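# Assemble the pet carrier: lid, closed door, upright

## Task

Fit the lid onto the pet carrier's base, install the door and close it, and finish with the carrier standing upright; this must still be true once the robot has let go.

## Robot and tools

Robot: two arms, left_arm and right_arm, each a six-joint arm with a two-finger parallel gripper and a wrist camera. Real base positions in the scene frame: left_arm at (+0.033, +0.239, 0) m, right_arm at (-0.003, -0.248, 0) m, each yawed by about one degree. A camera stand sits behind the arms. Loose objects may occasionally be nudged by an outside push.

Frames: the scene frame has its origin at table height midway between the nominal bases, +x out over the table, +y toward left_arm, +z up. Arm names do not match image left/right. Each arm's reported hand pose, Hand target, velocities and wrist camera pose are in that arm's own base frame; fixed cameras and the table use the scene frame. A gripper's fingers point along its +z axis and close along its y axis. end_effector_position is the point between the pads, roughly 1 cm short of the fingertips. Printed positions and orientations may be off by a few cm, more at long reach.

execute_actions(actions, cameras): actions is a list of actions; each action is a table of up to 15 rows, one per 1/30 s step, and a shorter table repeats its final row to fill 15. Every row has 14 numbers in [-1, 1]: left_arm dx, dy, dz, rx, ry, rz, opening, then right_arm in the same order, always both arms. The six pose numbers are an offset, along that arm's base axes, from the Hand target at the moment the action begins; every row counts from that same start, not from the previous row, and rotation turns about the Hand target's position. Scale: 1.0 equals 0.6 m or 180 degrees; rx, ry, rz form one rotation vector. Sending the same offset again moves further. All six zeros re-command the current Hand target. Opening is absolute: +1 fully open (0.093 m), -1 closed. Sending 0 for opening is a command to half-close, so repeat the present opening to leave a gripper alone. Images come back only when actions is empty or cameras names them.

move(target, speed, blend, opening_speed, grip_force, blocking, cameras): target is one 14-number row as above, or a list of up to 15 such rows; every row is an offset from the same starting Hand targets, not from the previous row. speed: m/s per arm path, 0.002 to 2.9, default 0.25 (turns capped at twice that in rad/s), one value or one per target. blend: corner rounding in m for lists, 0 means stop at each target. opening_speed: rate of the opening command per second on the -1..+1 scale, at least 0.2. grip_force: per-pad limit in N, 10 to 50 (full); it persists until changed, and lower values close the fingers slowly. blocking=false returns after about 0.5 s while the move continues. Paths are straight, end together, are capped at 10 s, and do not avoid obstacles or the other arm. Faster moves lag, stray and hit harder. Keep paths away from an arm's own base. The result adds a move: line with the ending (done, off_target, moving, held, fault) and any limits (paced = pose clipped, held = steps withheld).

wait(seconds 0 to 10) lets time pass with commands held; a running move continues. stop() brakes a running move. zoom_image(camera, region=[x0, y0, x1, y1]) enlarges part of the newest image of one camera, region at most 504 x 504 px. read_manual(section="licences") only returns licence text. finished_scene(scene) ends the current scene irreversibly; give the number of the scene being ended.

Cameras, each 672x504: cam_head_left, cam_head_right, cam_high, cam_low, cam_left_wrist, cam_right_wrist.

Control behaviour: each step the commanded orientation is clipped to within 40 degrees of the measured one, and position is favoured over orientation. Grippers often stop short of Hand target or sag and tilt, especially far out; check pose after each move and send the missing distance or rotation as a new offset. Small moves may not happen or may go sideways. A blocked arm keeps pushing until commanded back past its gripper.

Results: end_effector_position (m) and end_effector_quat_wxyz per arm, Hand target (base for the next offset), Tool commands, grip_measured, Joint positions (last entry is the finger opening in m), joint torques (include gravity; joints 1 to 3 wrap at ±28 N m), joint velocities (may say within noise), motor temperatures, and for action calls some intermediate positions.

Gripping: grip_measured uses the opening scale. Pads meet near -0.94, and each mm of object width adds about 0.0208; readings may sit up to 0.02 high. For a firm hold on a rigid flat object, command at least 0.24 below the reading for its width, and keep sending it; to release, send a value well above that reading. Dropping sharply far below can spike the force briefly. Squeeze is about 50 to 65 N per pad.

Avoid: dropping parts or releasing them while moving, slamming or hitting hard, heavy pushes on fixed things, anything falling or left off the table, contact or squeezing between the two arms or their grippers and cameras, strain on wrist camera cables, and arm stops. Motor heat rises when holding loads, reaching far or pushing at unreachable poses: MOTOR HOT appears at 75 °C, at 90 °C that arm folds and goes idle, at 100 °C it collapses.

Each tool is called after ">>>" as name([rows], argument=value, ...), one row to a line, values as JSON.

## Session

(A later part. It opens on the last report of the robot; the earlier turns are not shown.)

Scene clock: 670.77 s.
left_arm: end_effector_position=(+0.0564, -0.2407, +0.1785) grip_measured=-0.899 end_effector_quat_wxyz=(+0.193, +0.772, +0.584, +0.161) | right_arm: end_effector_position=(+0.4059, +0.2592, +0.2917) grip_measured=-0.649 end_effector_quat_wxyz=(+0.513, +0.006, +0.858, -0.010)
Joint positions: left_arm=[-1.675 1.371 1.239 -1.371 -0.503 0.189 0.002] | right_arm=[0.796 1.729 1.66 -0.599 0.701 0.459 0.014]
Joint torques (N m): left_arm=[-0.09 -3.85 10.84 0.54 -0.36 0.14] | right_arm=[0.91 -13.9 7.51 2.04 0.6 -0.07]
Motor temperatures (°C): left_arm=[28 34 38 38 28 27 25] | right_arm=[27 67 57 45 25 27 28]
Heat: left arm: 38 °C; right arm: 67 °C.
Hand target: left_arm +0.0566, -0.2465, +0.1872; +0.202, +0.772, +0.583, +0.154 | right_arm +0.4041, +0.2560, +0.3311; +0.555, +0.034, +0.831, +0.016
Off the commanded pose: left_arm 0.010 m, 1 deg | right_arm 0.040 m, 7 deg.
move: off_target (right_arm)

>>> move(target=[0,0,-0.01,0.259,-0.188,-0.476,-0.9,0,0,0,0,0,0,-1], speed=0.5, cameras=["cam_left_wrist","cam_high","cam_low","cam_head_left","cam_head_right"])

>>> zoom_image(camera="cam_high", region=[260, 180, 400, 340])

Scene clock: 686.40 s.
left_arm: end_effector_position=(+0.0556, -0.2474, +0.1804) grip_measured=-0.899 end_effector_quat_wxyz=(+0.097, +0.891, -0.246, +0.369) | right_arm: end_effector_position=(+0.4059, +0.2592, +0.2917) grip_measured=-0.649 end_effector_quat_wxyz=(+0.513, +0.006, +0.858, -0.010)
Joint positions: left_arm=[-1.817 1.19 0.999 -1.111 -0.745 1.969 0.002] | right_arm=[0.796 1.729 1.66 -0.599 0.701 0.459 0.014]
Joint torques (N m): left_arm=[0.31 -4.31 6.89 1.09 -0.39 0.29] | right_arm=[0.94 -13.93 7.53 2.04 0.6 -0.07]
Motor temperatures (°C): left_arm=[28 34 39 37 28 27 25] | right_arm=[27 67 57 46 25 27 28]
Heat: left arm: 39 °C; right arm: 67 °C.
Hand target: left_arm +0.0567, -0.2465, +0.1813; +0.102, +0.890, -0.247, +0.369 | right_arm +0.4041, +0.2560, +0.3311; +0.555, +0.034, +0.831, +0.016
Off the commanded pose: left_arm 0.002 m, 1 deg | right_arm 0.040 m, 7 deg.
move: off_target (right_arm)
Images, in order (width x height): cam_head_left 672x504, cam_head_right 672x504, cam_high 672x504, cam_low 672x504, cam_left_wrist 672x504.

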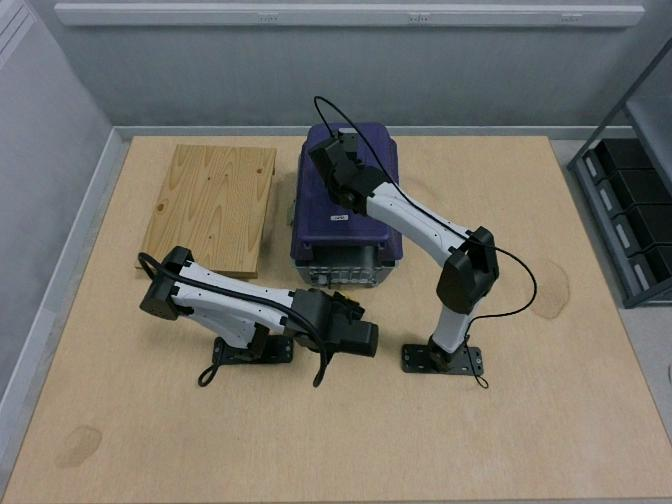

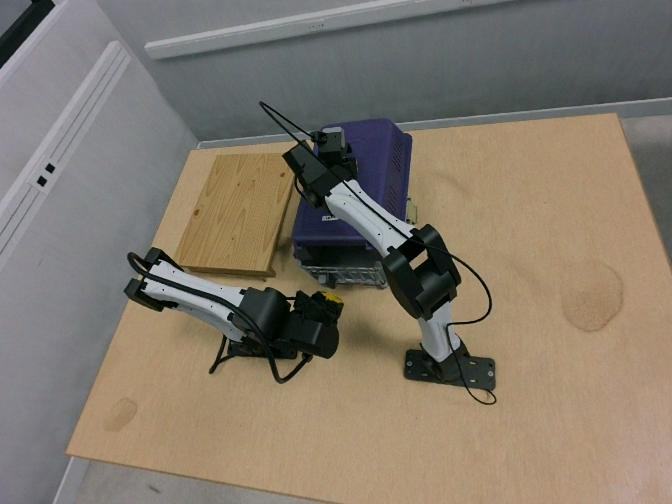

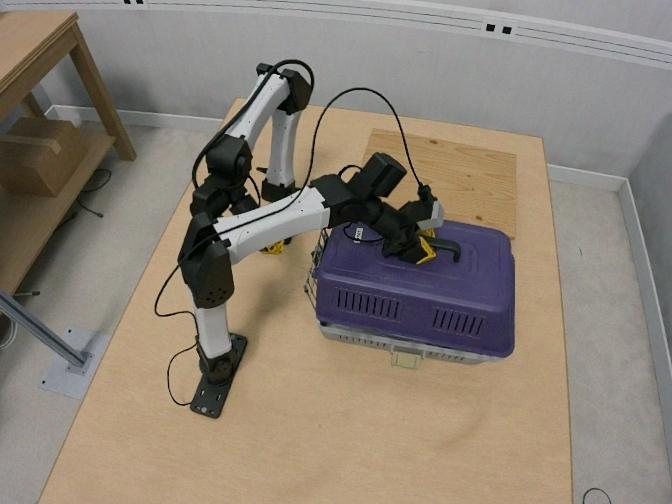

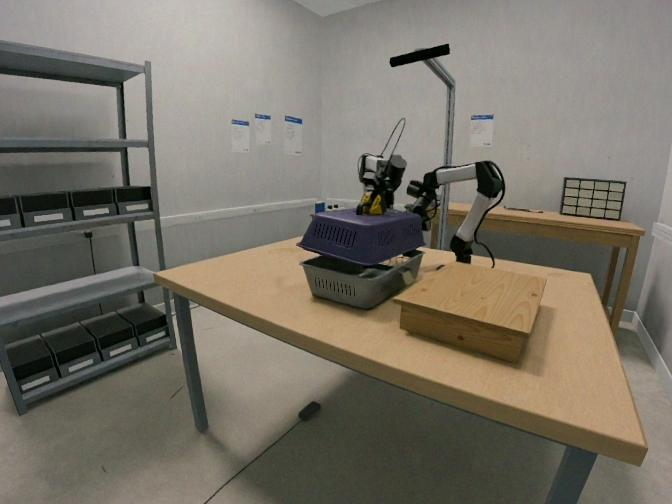

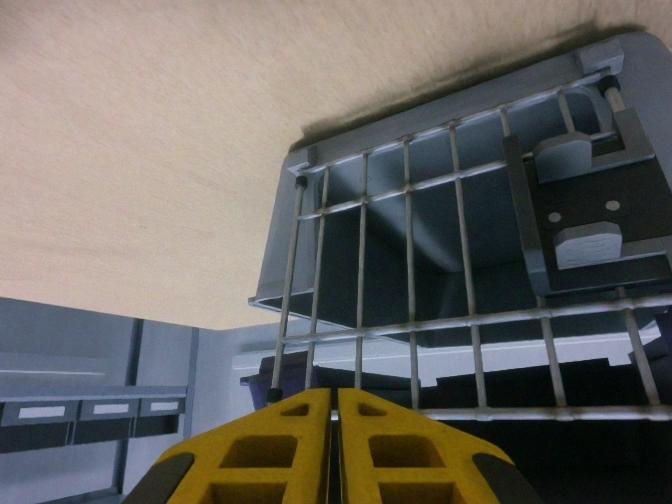

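Scaled by 3.150 from the camera's 672x504 image, which has a finer 960x720 frame.

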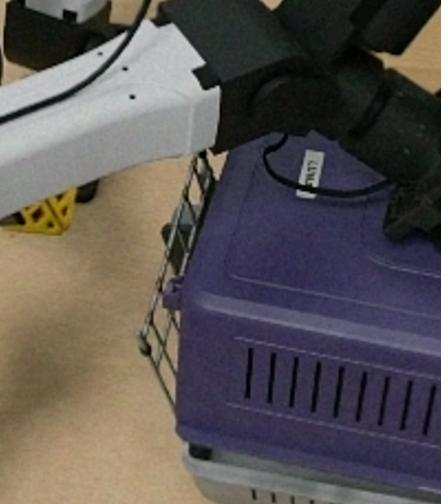

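>>> move(target=[0.1,0.005,-0.02,0,0,0,-0.9,0,0,0,0,0,0,-1], speed=0.06, cameras=["cam_left_wrist","cam_high"])

>>> zoom_image(camera="cam_high", region=[260, 180, 400, 340])

Scene clock: 696.23 s.
left_arm: end_effector_position=(+0.1123, -0.2436, +0.1708) grip_measured=-0.899 end_effector_quat_wxyz=(+0.074, +0.905, -0.172, +0.382) | right_arm: end_effector_position=(+0.4059, +0.2592, +0.2917) grip_measured=-0.649 end_effector_quat_wxyz=(+0.513, +0.006, +0.858, -0.010)
Joint positions: left_arm=[-1.571 1.183 0.94 -0.963 -0.729 2.087 0.002] | right_arm=[0.796 1.729 1.66 -0.599 0.701 0.459 0.014]
Joint torques (N m): left_arm=[0.62 -2.35 7.23 1.28 -0.56 0.22] | right_arm=[0.92 -13.9 7.53 2.04 0.59 -0.07]
Motor temperatures (°C): left_arm=[28 34 38 37 28 27 25] | right_arm=[27 68 57 46 25 27 28]
Heat: left arm: 38 °C; right arm: 68 °C.
Hand target: left_arm +0.1167, -0.2435, +0.1692; +0.102, +0.890, -0.247, +0.369 | right_arm +0.4041, +0.2560, +0.3311; +0.555, +0.034, +0.831, +0.016
Off the commanded pose: left_arm 0.005 m, 9 deg | right_arm 0.040 m, 7 deg.
joint sent to its limit (left arm) — joint 6 (wrist roll), upper limit. The joint targets are off in orientation, not in position.
move: off_target (left_arm, right_arm)
Images, in order (width x height): cam_high 672x504, cam_left_wrist 672x504.

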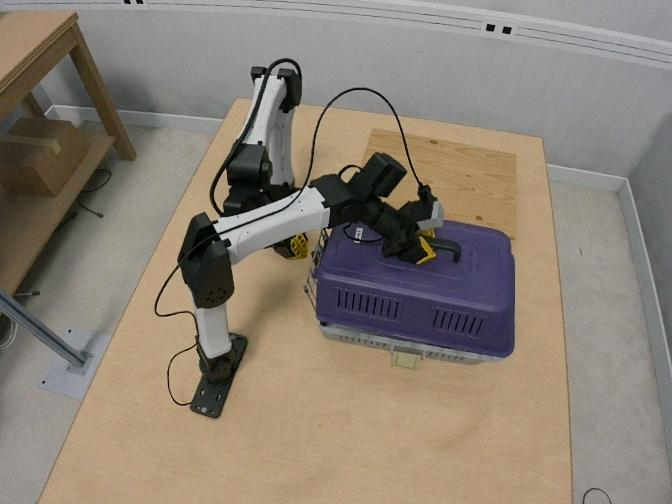

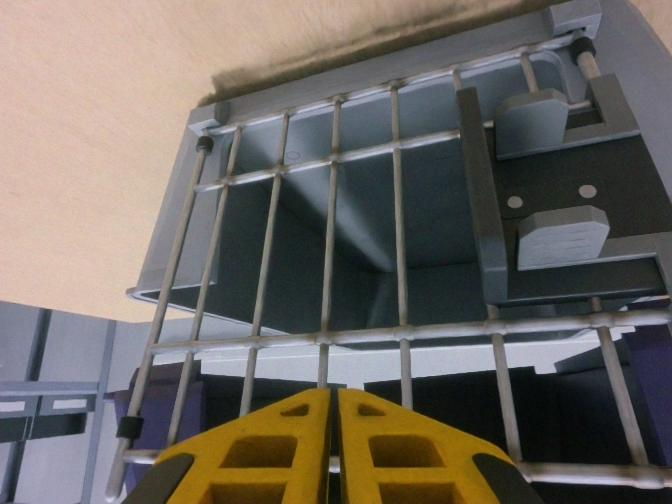

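Scaled by 3.150 from the camera's 672x504 image, which has a finer 960x720 frame.

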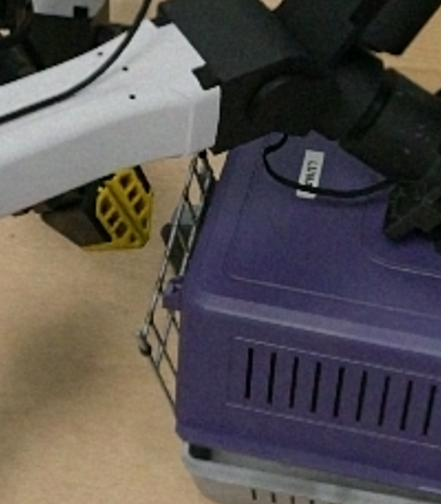

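>>> move(target=[0.05,0.0,-0.01,0,0,0.07,-0.9,0,0,0,0,0,0,-1], speed=0.05, cameras=["cam_left_wrist","cam_high"])

>>> zoom_image(camera="cam_high", region=[260, 180, 400, 340])

Scene clock: 710.43 s.
left_arm: end_effector_position=(+0.1438, -0.2381, +0.1589) grip_measured=-0.899 end_effector_quat_wxyz=(+0.039, +0.915, -0.118, +0.384) | right_arm: end_effector_position=(+0.4059, +0.2592, +0.2917) grip_measured=-0.649 end_effector_quat_wxyz=(+0.513, +0.006, +0.858, -0.010)
Joint positions: left_arm=[-1.443 1.247 0.94 -0.922 -0.729 2.088 0.002] | right_arm=[0.796 1.729 1.66 -0.599 0.701 0.459 0.014]
Joint torques (N m): left_arm=[0.62 -2.81 9.7 1.21 -0.35 0.21] | right_arm=[0.92 -13.93 7.53 2.04 0.6 -0.07]
Motor temperatures (°C): left_arm=[28 33 39 37 28 27 25] | right_arm=[27 68 57 46 25 27 28]
Heat: left arm: 39 °C; right arm: 68 °C.
Hand target: left_arm +0.1467, -0.2435, +0.1631; +0.061, +0.912, -0.148, +0.378 | right_arm +0.4041, +0.2560, +0.3311; +0.555, +0.034, +0.831, +0.016
Off the commanded pose: left_arm 0.007 m, 4 deg | right_arm 0.040 m, 7 deg.
joint sent to its limit (left arm) — joint 6 (wrist roll), upper limit. The joint targets are off in orientation, not in position.
move: off_target (left_arm, right_arm)
Images, in order (width x height): cam_high 672x504, cam_left_wrist 672x504.

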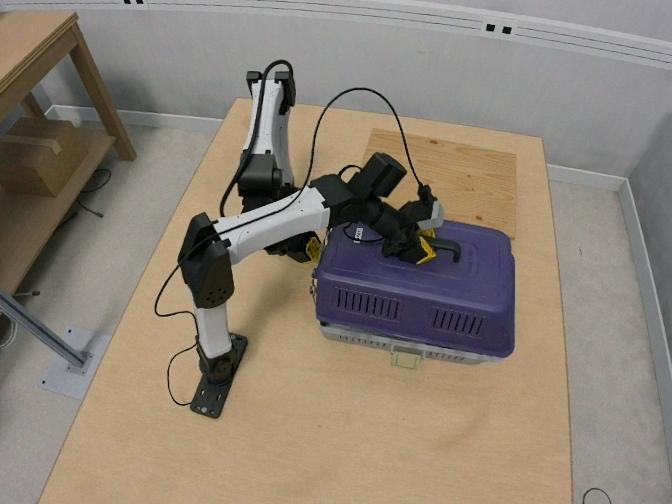

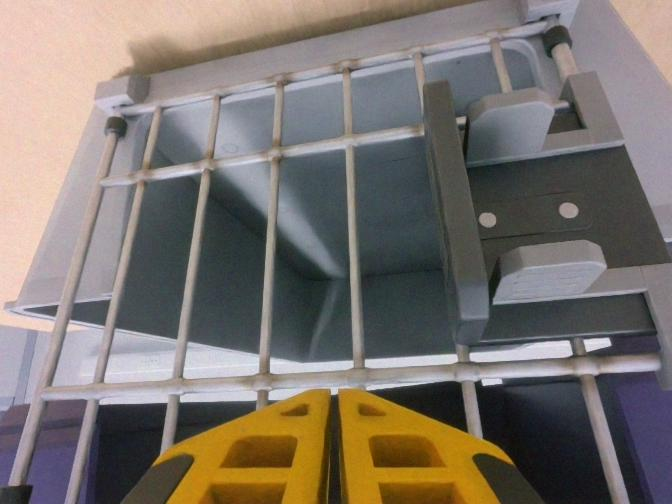

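Scaled by 3.150 from the camera's 672x504 image, which has a finer 960x720 frame.

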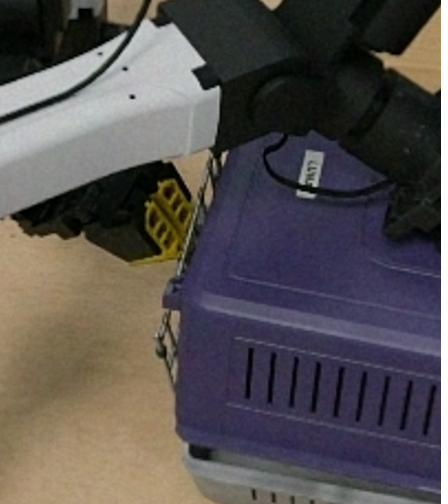

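>>> move(target=[0.015,0.0,0,0,0,0.02,-0.9,0,0,0,0,0,0,-1], speed=0.04, cameras=["cam_left_wrist","cam_high"])

>>> zoom_image(camera="cam_high", region=[260, 180, 400, 340])

>>> zoom_image(camera="cam_left_wrist", region=[0, 250, 336, 504])

Scene clock: 722.27 s.
left_arm: end_effector_position=(+0.1523, -0.2350, +0.1546) grip_measured=-0.899 end_effector_quat_wxyz=(+0.027, +0.918, -0.105, +0.382) | right_arm: end_effector_position=(+0.4059, +0.2592, +0.2917) grip_measured=-0.649 end_effector_quat_wxyz=(+0.513, +0.006, +0.858, -0.010)
Joint positions: left_arm=[-1.408 1.267 0.94 -0.916 -0.728 2.088 0.002] | right_arm=[0.796 1.729 1.66 -0.599 0.701 0.459 0.014]
Joint torques (N m): left_arm=[0.73 -2.91 11.26 1.17 -0.31 0.21] | right_arm=[0.91 -13.9 7.53 2.04 0.6 -0.07]
Motor temperatures (°C): left_arm=[28 33 40 37 28 27 25] | right_arm=[27 68 57 46 25 27 28]
Heat: left arm: 40 °C; right arm: 68 °C.
Hand target: left_arm +0.1557, -0.2434, +0.1631; +0.049, +0.916, -0.119, +0.379 | right_arm +0.4041, +0.2560, +0.3311; +0.555, +0.034, +0.831, +0.016
Off the commanded pose: left_arm 0.012 m, 3 deg | right_arm 0.040 m, 7 deg.
joint sent to its limit (left arm) — joint 6 (wrist roll), upper limit. The joint targets still meet the commanded pose.
move: off_target (left_arm, right_arm)
Images, in order (width x height): cam_high 672x504, cam_left_wrist 672x504.

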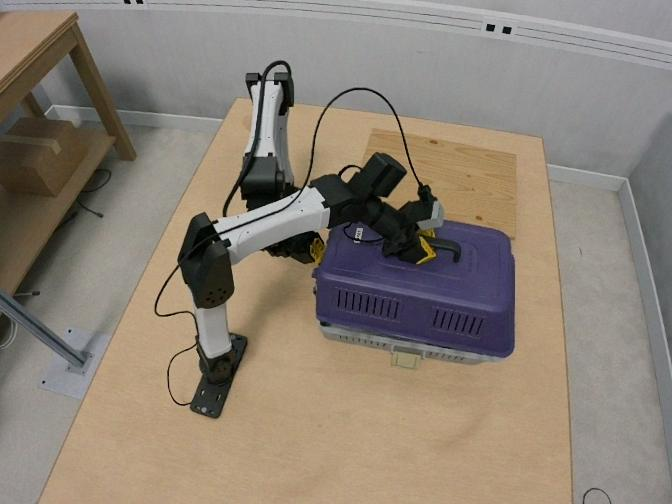

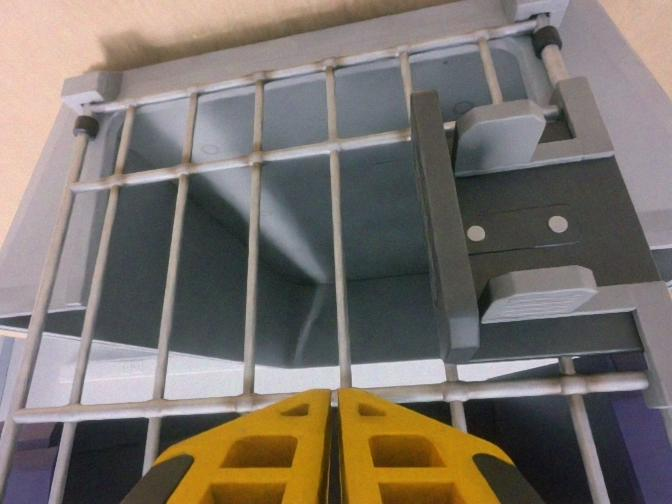

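Scaled by 3.150 from the camera's 672x504 image, which has a finer 960x720 frame.

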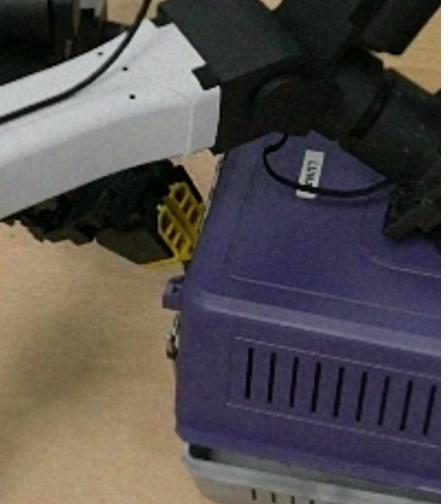

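Scaled by 1.500 from the camera's 672x504 image, which has a finer 960x720 frame.

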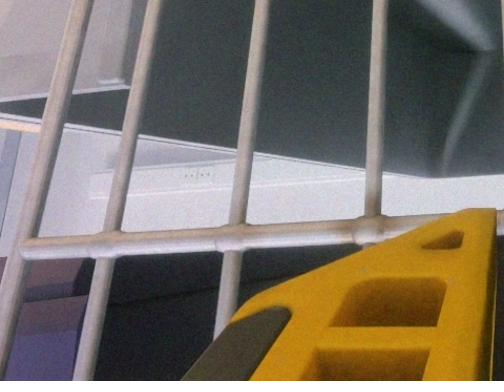

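>>> move(target=[0,0,0,0,0,0,-0.9,0,-0.013,-0.045,0,0,0,-1], speed=0.05, cameras=["cam_left_wrist","cam_high","cam_head_left","cam_low","cam_head_right"])

>>> zoom_image(camera="cam_high", region=[260, 180, 400, 340])

>>> zoom_image(camera="cam_head_right", region=[270, 200, 420, 310])

>>> zoom_image(camera="cam_head_left", region=[260, 110, 430, 310])

>>> zoom_image(camera="cam_low", region=[250, 160, 460, 320])

Scene clock: 744.77 s.
left_arm: end_effector_position=(+0.1522, -0.2350, +0.1545) grip_measured=-0.899 end_effector_quat_wxyz=(+0.027, +0.918, -0.105, +0.382) | right_arm: end_effector_position=(+0.4015, +0.2532, +0.2669) grip_measured=-0.649 end_effector_quat_wxyz=(+0.515, +0.008, +0.857, -0.008)
Joint positions: left_arm=[-1.408 1.267 0.94 -0.916 -0.728 2.088 0.002] | right_arm=[0.794 1.686 1.506 -0.481 0.702 0.457 0.014]
Joint torques (N m): left_arm=[0.72 -2.91 11.25 1.17 -0.32 0.21] | right_arm=[-0.13 -13.46 7.46 2.1 0.49 -0.17]
Motor temperatures (°C): left_arm=[28 33 43 37 28 27 25] | right_arm=[27 69 57 46 25 27 28]
Heat: left arm: 43 °C; right arm: 69 °C.
Hand target: left_arm +0.1556, -0.2435, +0.1631; +0.049, +0.916, -0.119, +0.379 | right_arm +0.4041, +0.2483, +0.3043; +0.555, +0.034, +0.831, +0.016
Off the commanded pose: left_arm 0.013 m, 3 deg | right_arm 0.038 m, 7 deg.
joint sent to its limit (left arm) — joint 6 (wrist roll), upper limit. The joint targets still meet the commanded pose.
move: off_target (left_arm, right_arm)
Images, in order (width x height): cam_head_left 672x504, cam_head_right 672x504, cam_high 672x504, cam_low 672x504, cam_left_wrist 672x504.

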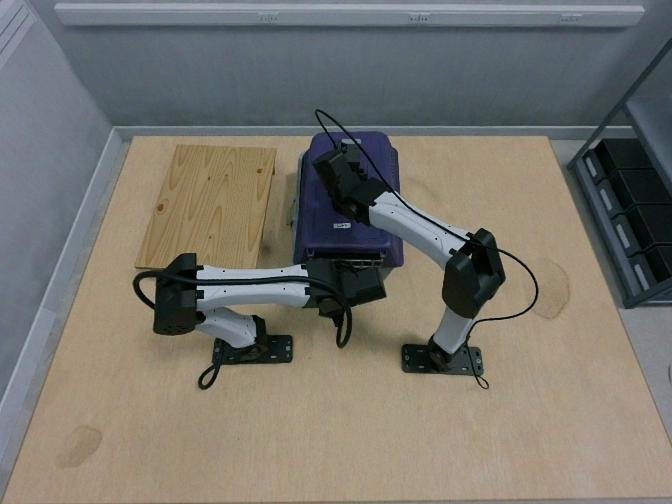

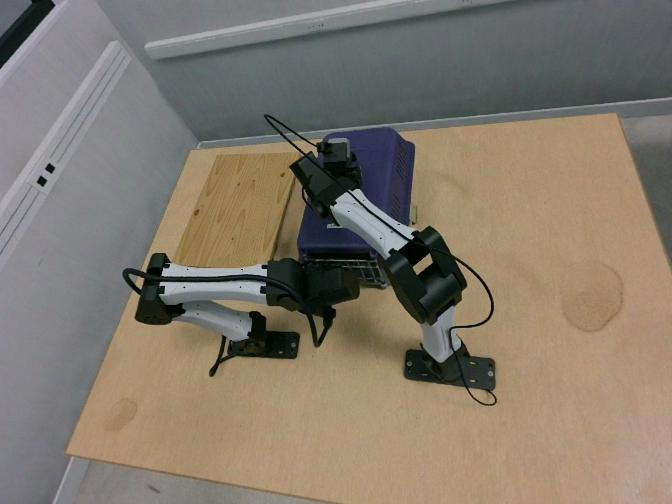

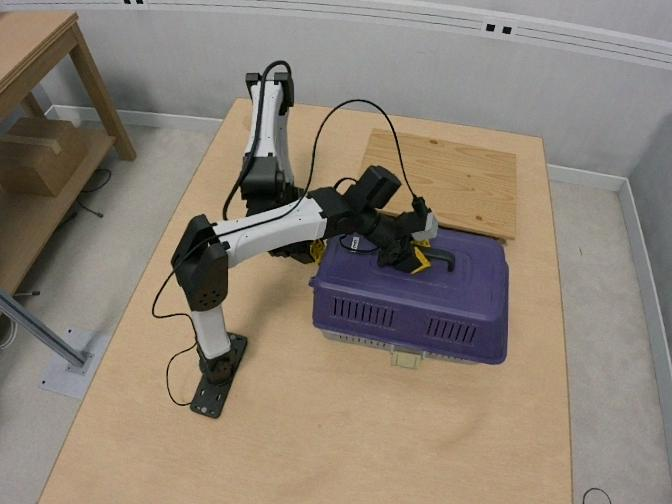

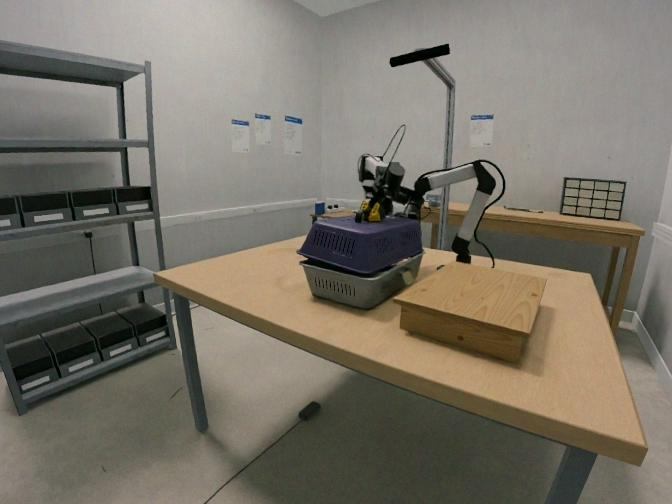

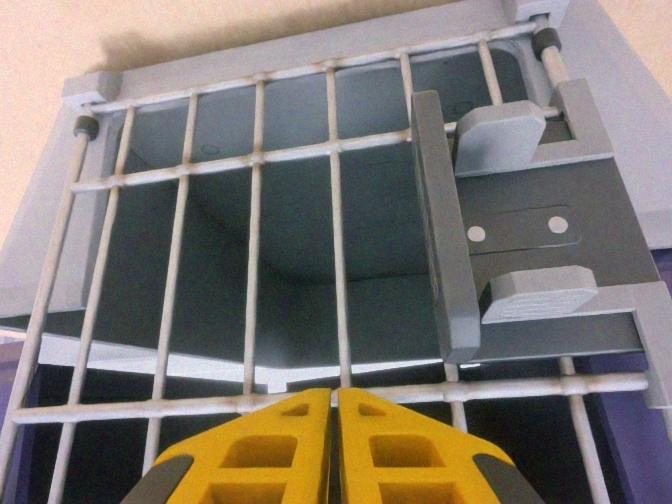

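Scaled by 3.150 from the camera's 672x504 image, which has a finer 960x720 frame.

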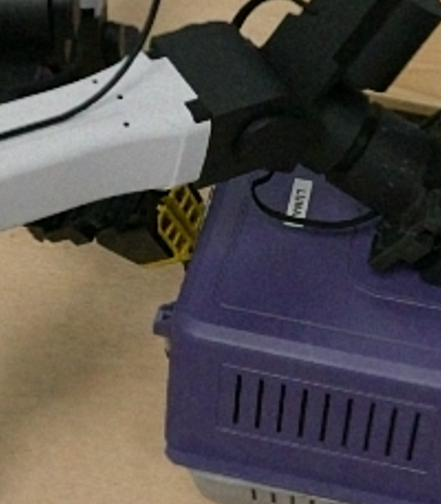

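Scaled by 3.360 from the camera's 672x504 image, which has a finer 960x720 frame.

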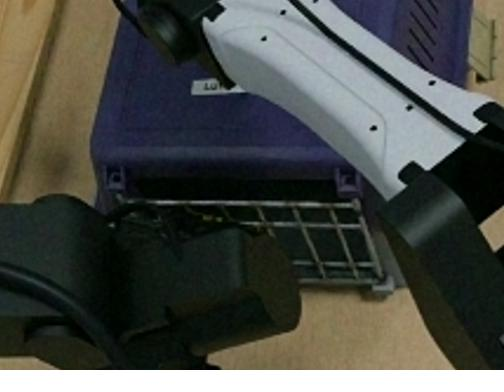

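Scaled by 2.520 from the camera's 672x504 image, which has a finer 960x720 frame.

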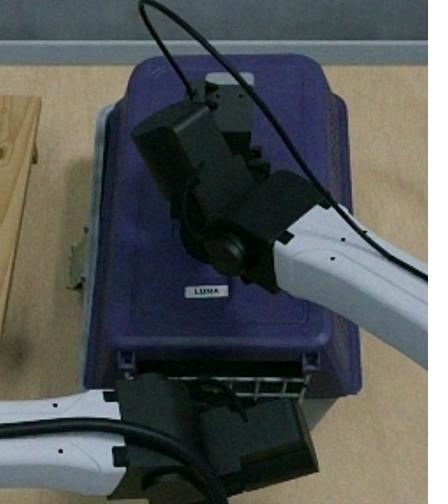

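Scaled by 2.400 from the camera's 672x504 image, which has a finer 960x720 frame.

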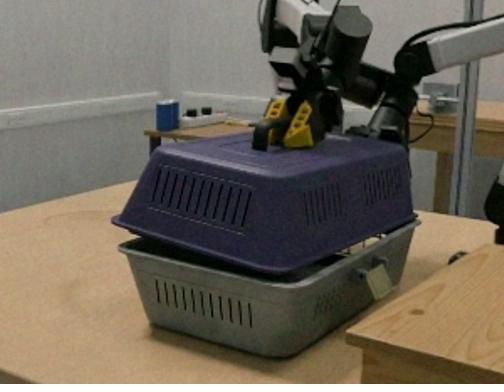

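>>> move(target=[0,0,0,0,0,0,-0.9,0.006,0.008,-0.005,0,0,0.006,-1], speed=0.04, cameras=["cam_high","cam_head_left","cam_low","cam_head_right"])

>>> zoom_image(camera="cam_high", region=[290, 250, 350, 320])

>>> zoom_image(camera="cam_head_right", region=[290, 220, 410, 310])

>>> zoom_image(camera="cam_head_left", region=[260, 110, 430, 310])

>>> zoom_image(camera="cam_low", region=[250, 160, 460, 320])

Scene clock: 776.70 s.
left_arm: end_effector_position=(+0.1522, -0.2350, +0.1545) grip_measured=-0.899 end_effector_quat_wxyz=(+0.027, +0.918, -0.105, +0.382) | right_arm: end_effector_position=(+0.4032, +0.2564, +0.2702) grip_measured=-0.649 end_effector_quat_wxyz=(+0.521, +0.005, +0.854, -0.002)
Joint positions: left_arm=[-1.408 1.267 0.94 -0.916 -0.728 2.088 0.002] | right_arm=[0.794 1.686 1.506 -0.458 0.694 0.444 0.014]
Joint torques (N m): left_arm=[0.72 -2.91 11.25 1.17 -0.32 0.21] | right_arm=[-0.42 -12.4 7.39 2.09 0.36 -0.18]
Motor temperatures (°C): left_arm=[28 33 45 36 28 27 25] | right_arm=[27 76 56 45 25 27 28]
Heat: left arm: 45 °C; right arm: 76 °C. Fold the right arm in close to its base, or ease its load, before you think long.
Hand target: left_arm +0.1556, -0.2435, +0.1631; +0.049, +0.916, -0.119, +0.379 | right_arm +0.4077, +0.2531, +0.3012; +0.555, +0.026, +0.831, +0.022
Off the commanded pose: left_arm 0.013 m, 3 deg | right_arm 0.032 m, 6 deg.
MOTOR HOT: joint 2 (shoulder) of the right arm reports 76 °C; the controller's stop level is 90 °C. To cool a motor, set the load down, stop pushing, or move to a pose that needs little force.
joint sent to its limit (left arm) — joint 6 (wrist roll), upper limit. The joint targets still meet the commanded pose.
move: off_target (left_arm, right_arm)
Images, in order (width x height): cam_head_left 672x504, cam_head_right 672x504, cam_high 672x504, cam_low 672x504.

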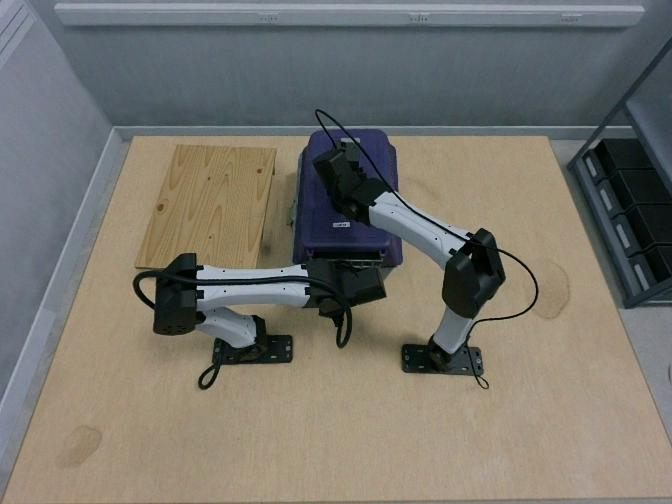

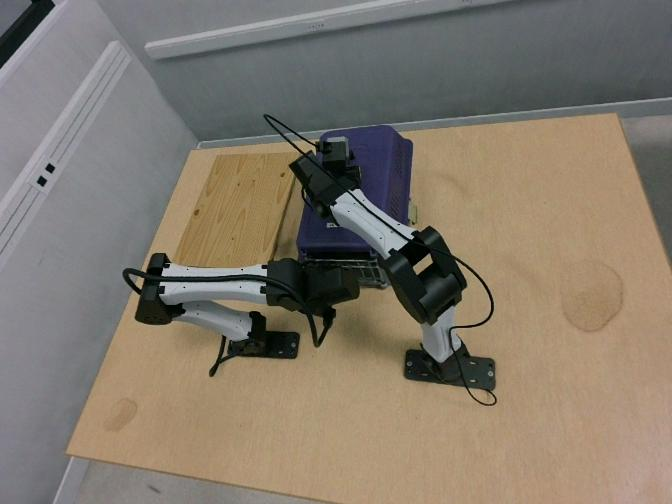

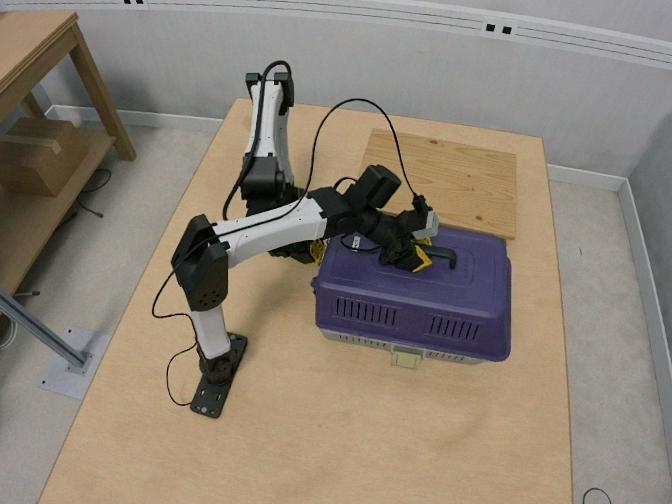

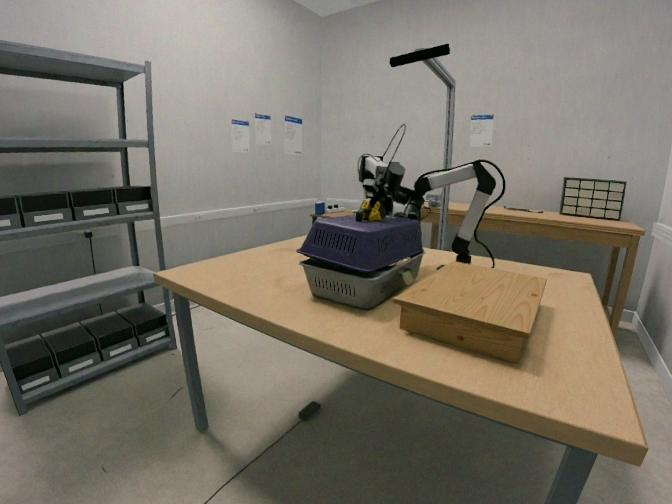

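Scaled by 7.200 from the camera's 672x504 image, which has a finer 960x720 frame.

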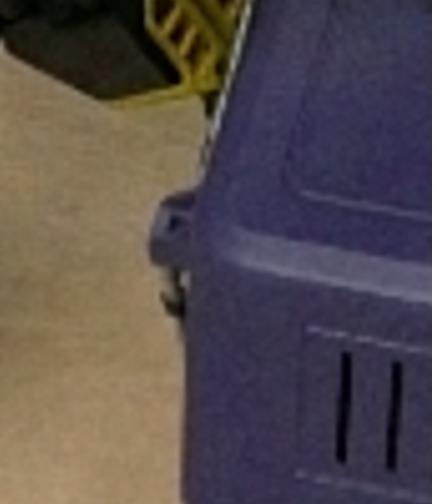

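Scaled by 4.200 from the camera's 672x504 image, which has a finer 960x720 frame.

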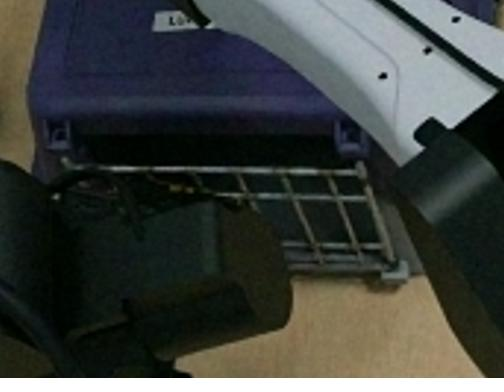

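Scaled by 2.520 from the camera's 672x504 image, which has a finer 960x720 frame.

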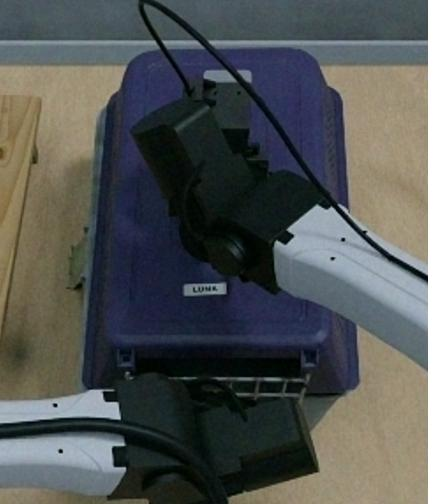

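Scaled by 2.400 from the camera's 672x504 image, which has a finer 960x720 frame.

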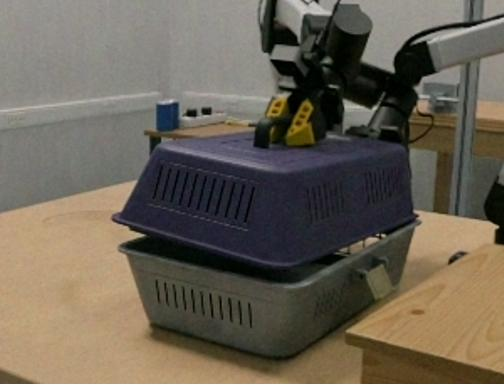

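>>> move(target=[0,0,0,0,0,0,-0.9,0,0.004,-0.05,0,0,0,-1], speed=0.05, cameras=["cam_high","cam_head_left","cam_low","cam_head_right","cam_left_wrist"])

>>> zoom_image(camera="cam_high", region=[290, 250, 350, 320])

>>> zoom_image(camera="cam_head_right", region=[290, 220, 410, 310])

>>> zoom_image(camera="cam_low", region=[250, 160, 460, 320])

Scene clock: 790.37 s.
left_arm: end_effector_position=(+0.1516, -0.2354, +0.1540) grip_measured=-0.899 end_effector_quat_wxyz=(+0.028, +0.919, -0.105, +0.380) | right_arm: end_effector_position=(+0.4041, +0.2571, +0.2646) grip_measured=-0.649 end_effector_quat_wxyz=(+0.535, +0.011, +0.845, +0.015)
Joint positions: left_arm=[-1.408 1.267 0.94 -0.916 -0.723 2.088 0.002] | right_arm=[0.791 1.663 1.427 -0.348 0.686 0.439 0.014]
Joint torques (N m): left_arm=[0.72 -2.92 11.23 1.17 -0.37 0.21] | right_arm=[0.12 -9.68 4.94 2.2 0.46 -0.12]
Motor temperatures (°C): left_arm=[28 32 45 36 28 27 25] | right_arm=[27 76 56 45 25 27 28]
Heat: left arm: 45 °C; right arm: 76 °C. Fold the right arm in close to its base, or ease its load, before you think long.
Hand target: left_arm +0.1557, -0.2435, +0.1631; +0.049, +0.916, -0.119, +0.379 | right_arm +0.4077, +0.2554, +0.2712; +0.555, +0.026, +0.831, +0.021
Off the commanded pose: left_arm 0.013 m, 3 deg | right_arm 0.008 m, 3 deg.
MOTOR HOT: still on. Joint 2 (shoulder) of the right arm reports 76 °C.
joint sent to its limit (left arm) — joint 6 (wrist roll), upper limit. The joint targets still meet the commanded pose.
move: off_target (left_arm, right_arm)
Images, in order (width x height): cam_head_left 672x504, cam_head_right 672x504, cam_high 672x504, cam_low 672x504, cam_left_wrist 672x504.

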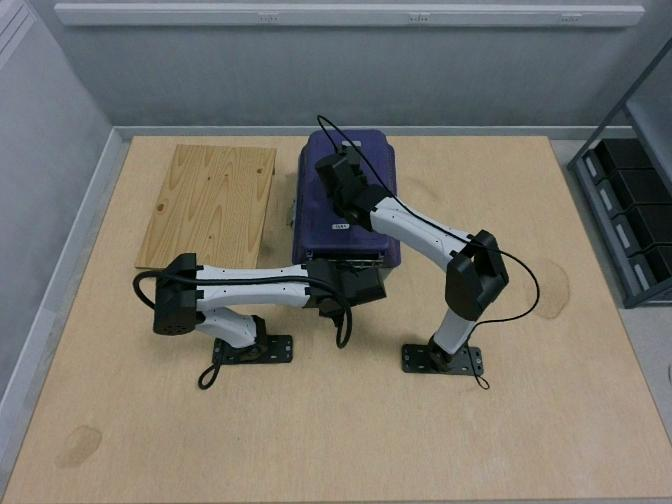

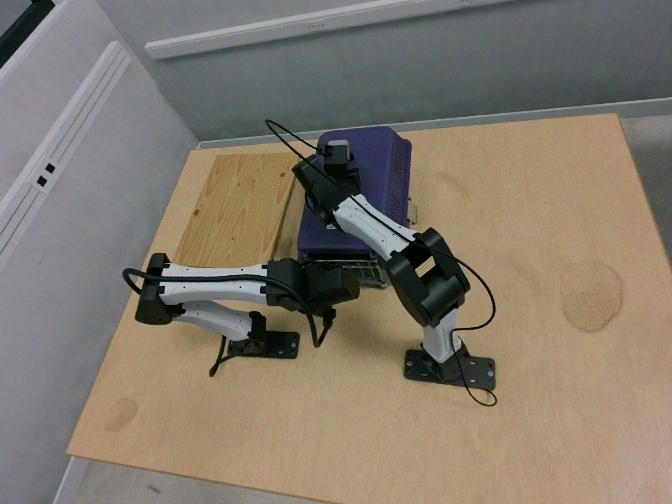

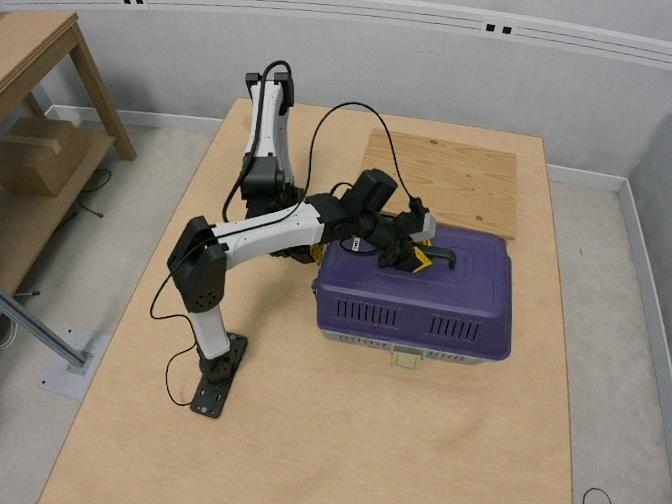

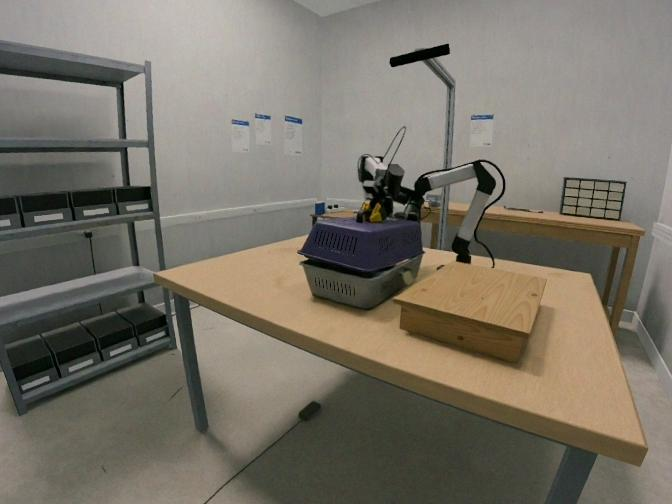

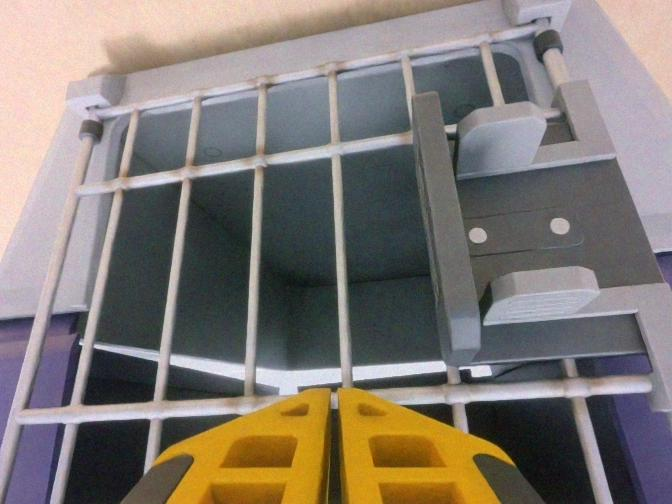

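Scaled by 7.200 from the camera's 672x504 image, which has a finer 960x720 frame.

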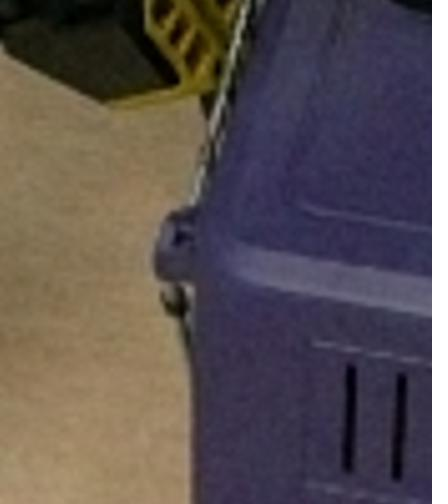

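Scaled by 4.200 from the camera's 672x504 image, which has a finer 960x720 frame.

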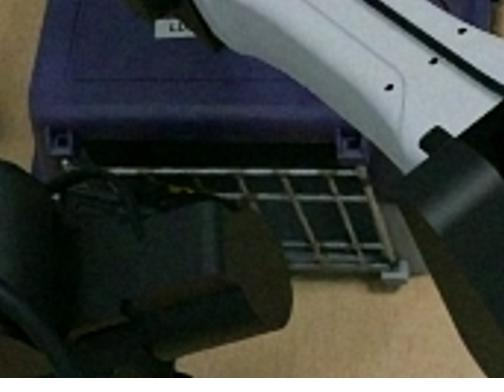

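Scaled by 2.400 from the camera's 672x504 image, which has a finer 960x720 frame.

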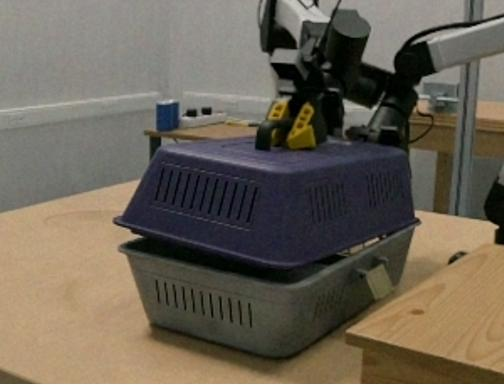

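>>> zoom_image(camera="cam_head_right", region=[296, 240, 326, 270])

>>> zoom_image(camera="cam_head_right", region=[360, 240, 390, 290])

>>> zoom_image(camera="cam_high", region=[300, 265, 330, 300])

>>> zoom_image(camera="cam_head_left", region=[360, 240, 400, 290])

Scaled by 16.800 from the camera's 672x504 image, which has a finer 960x720 frame.

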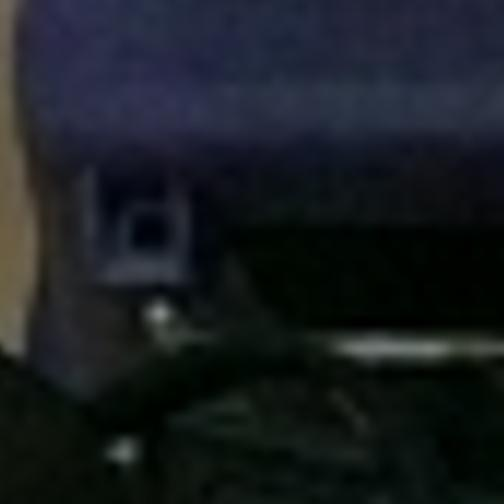

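Scaled by 10.080 from the camera's 672x504 image, which has a finer 960x720 frame.

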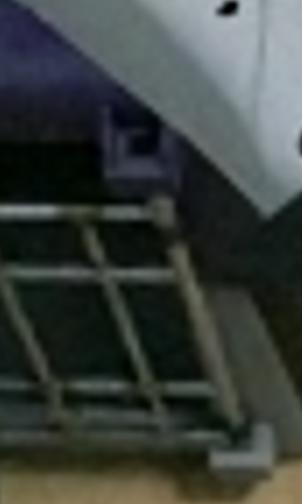

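Scaled by 14.400 from the camera's 672x504 image, which has a finer 960x720 frame.

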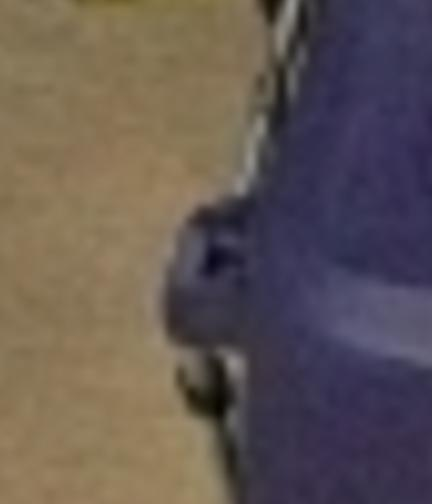

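Scaled by 10.080 from the camera's 672x504 image, which has a finer 960x720 frame.

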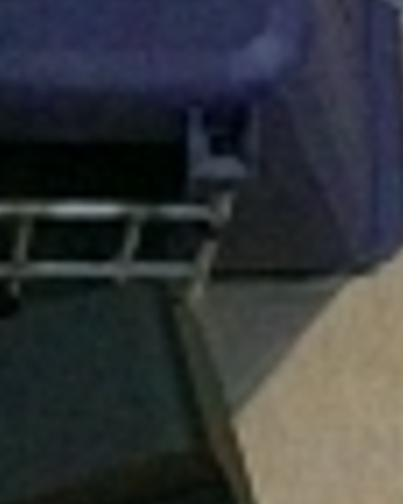

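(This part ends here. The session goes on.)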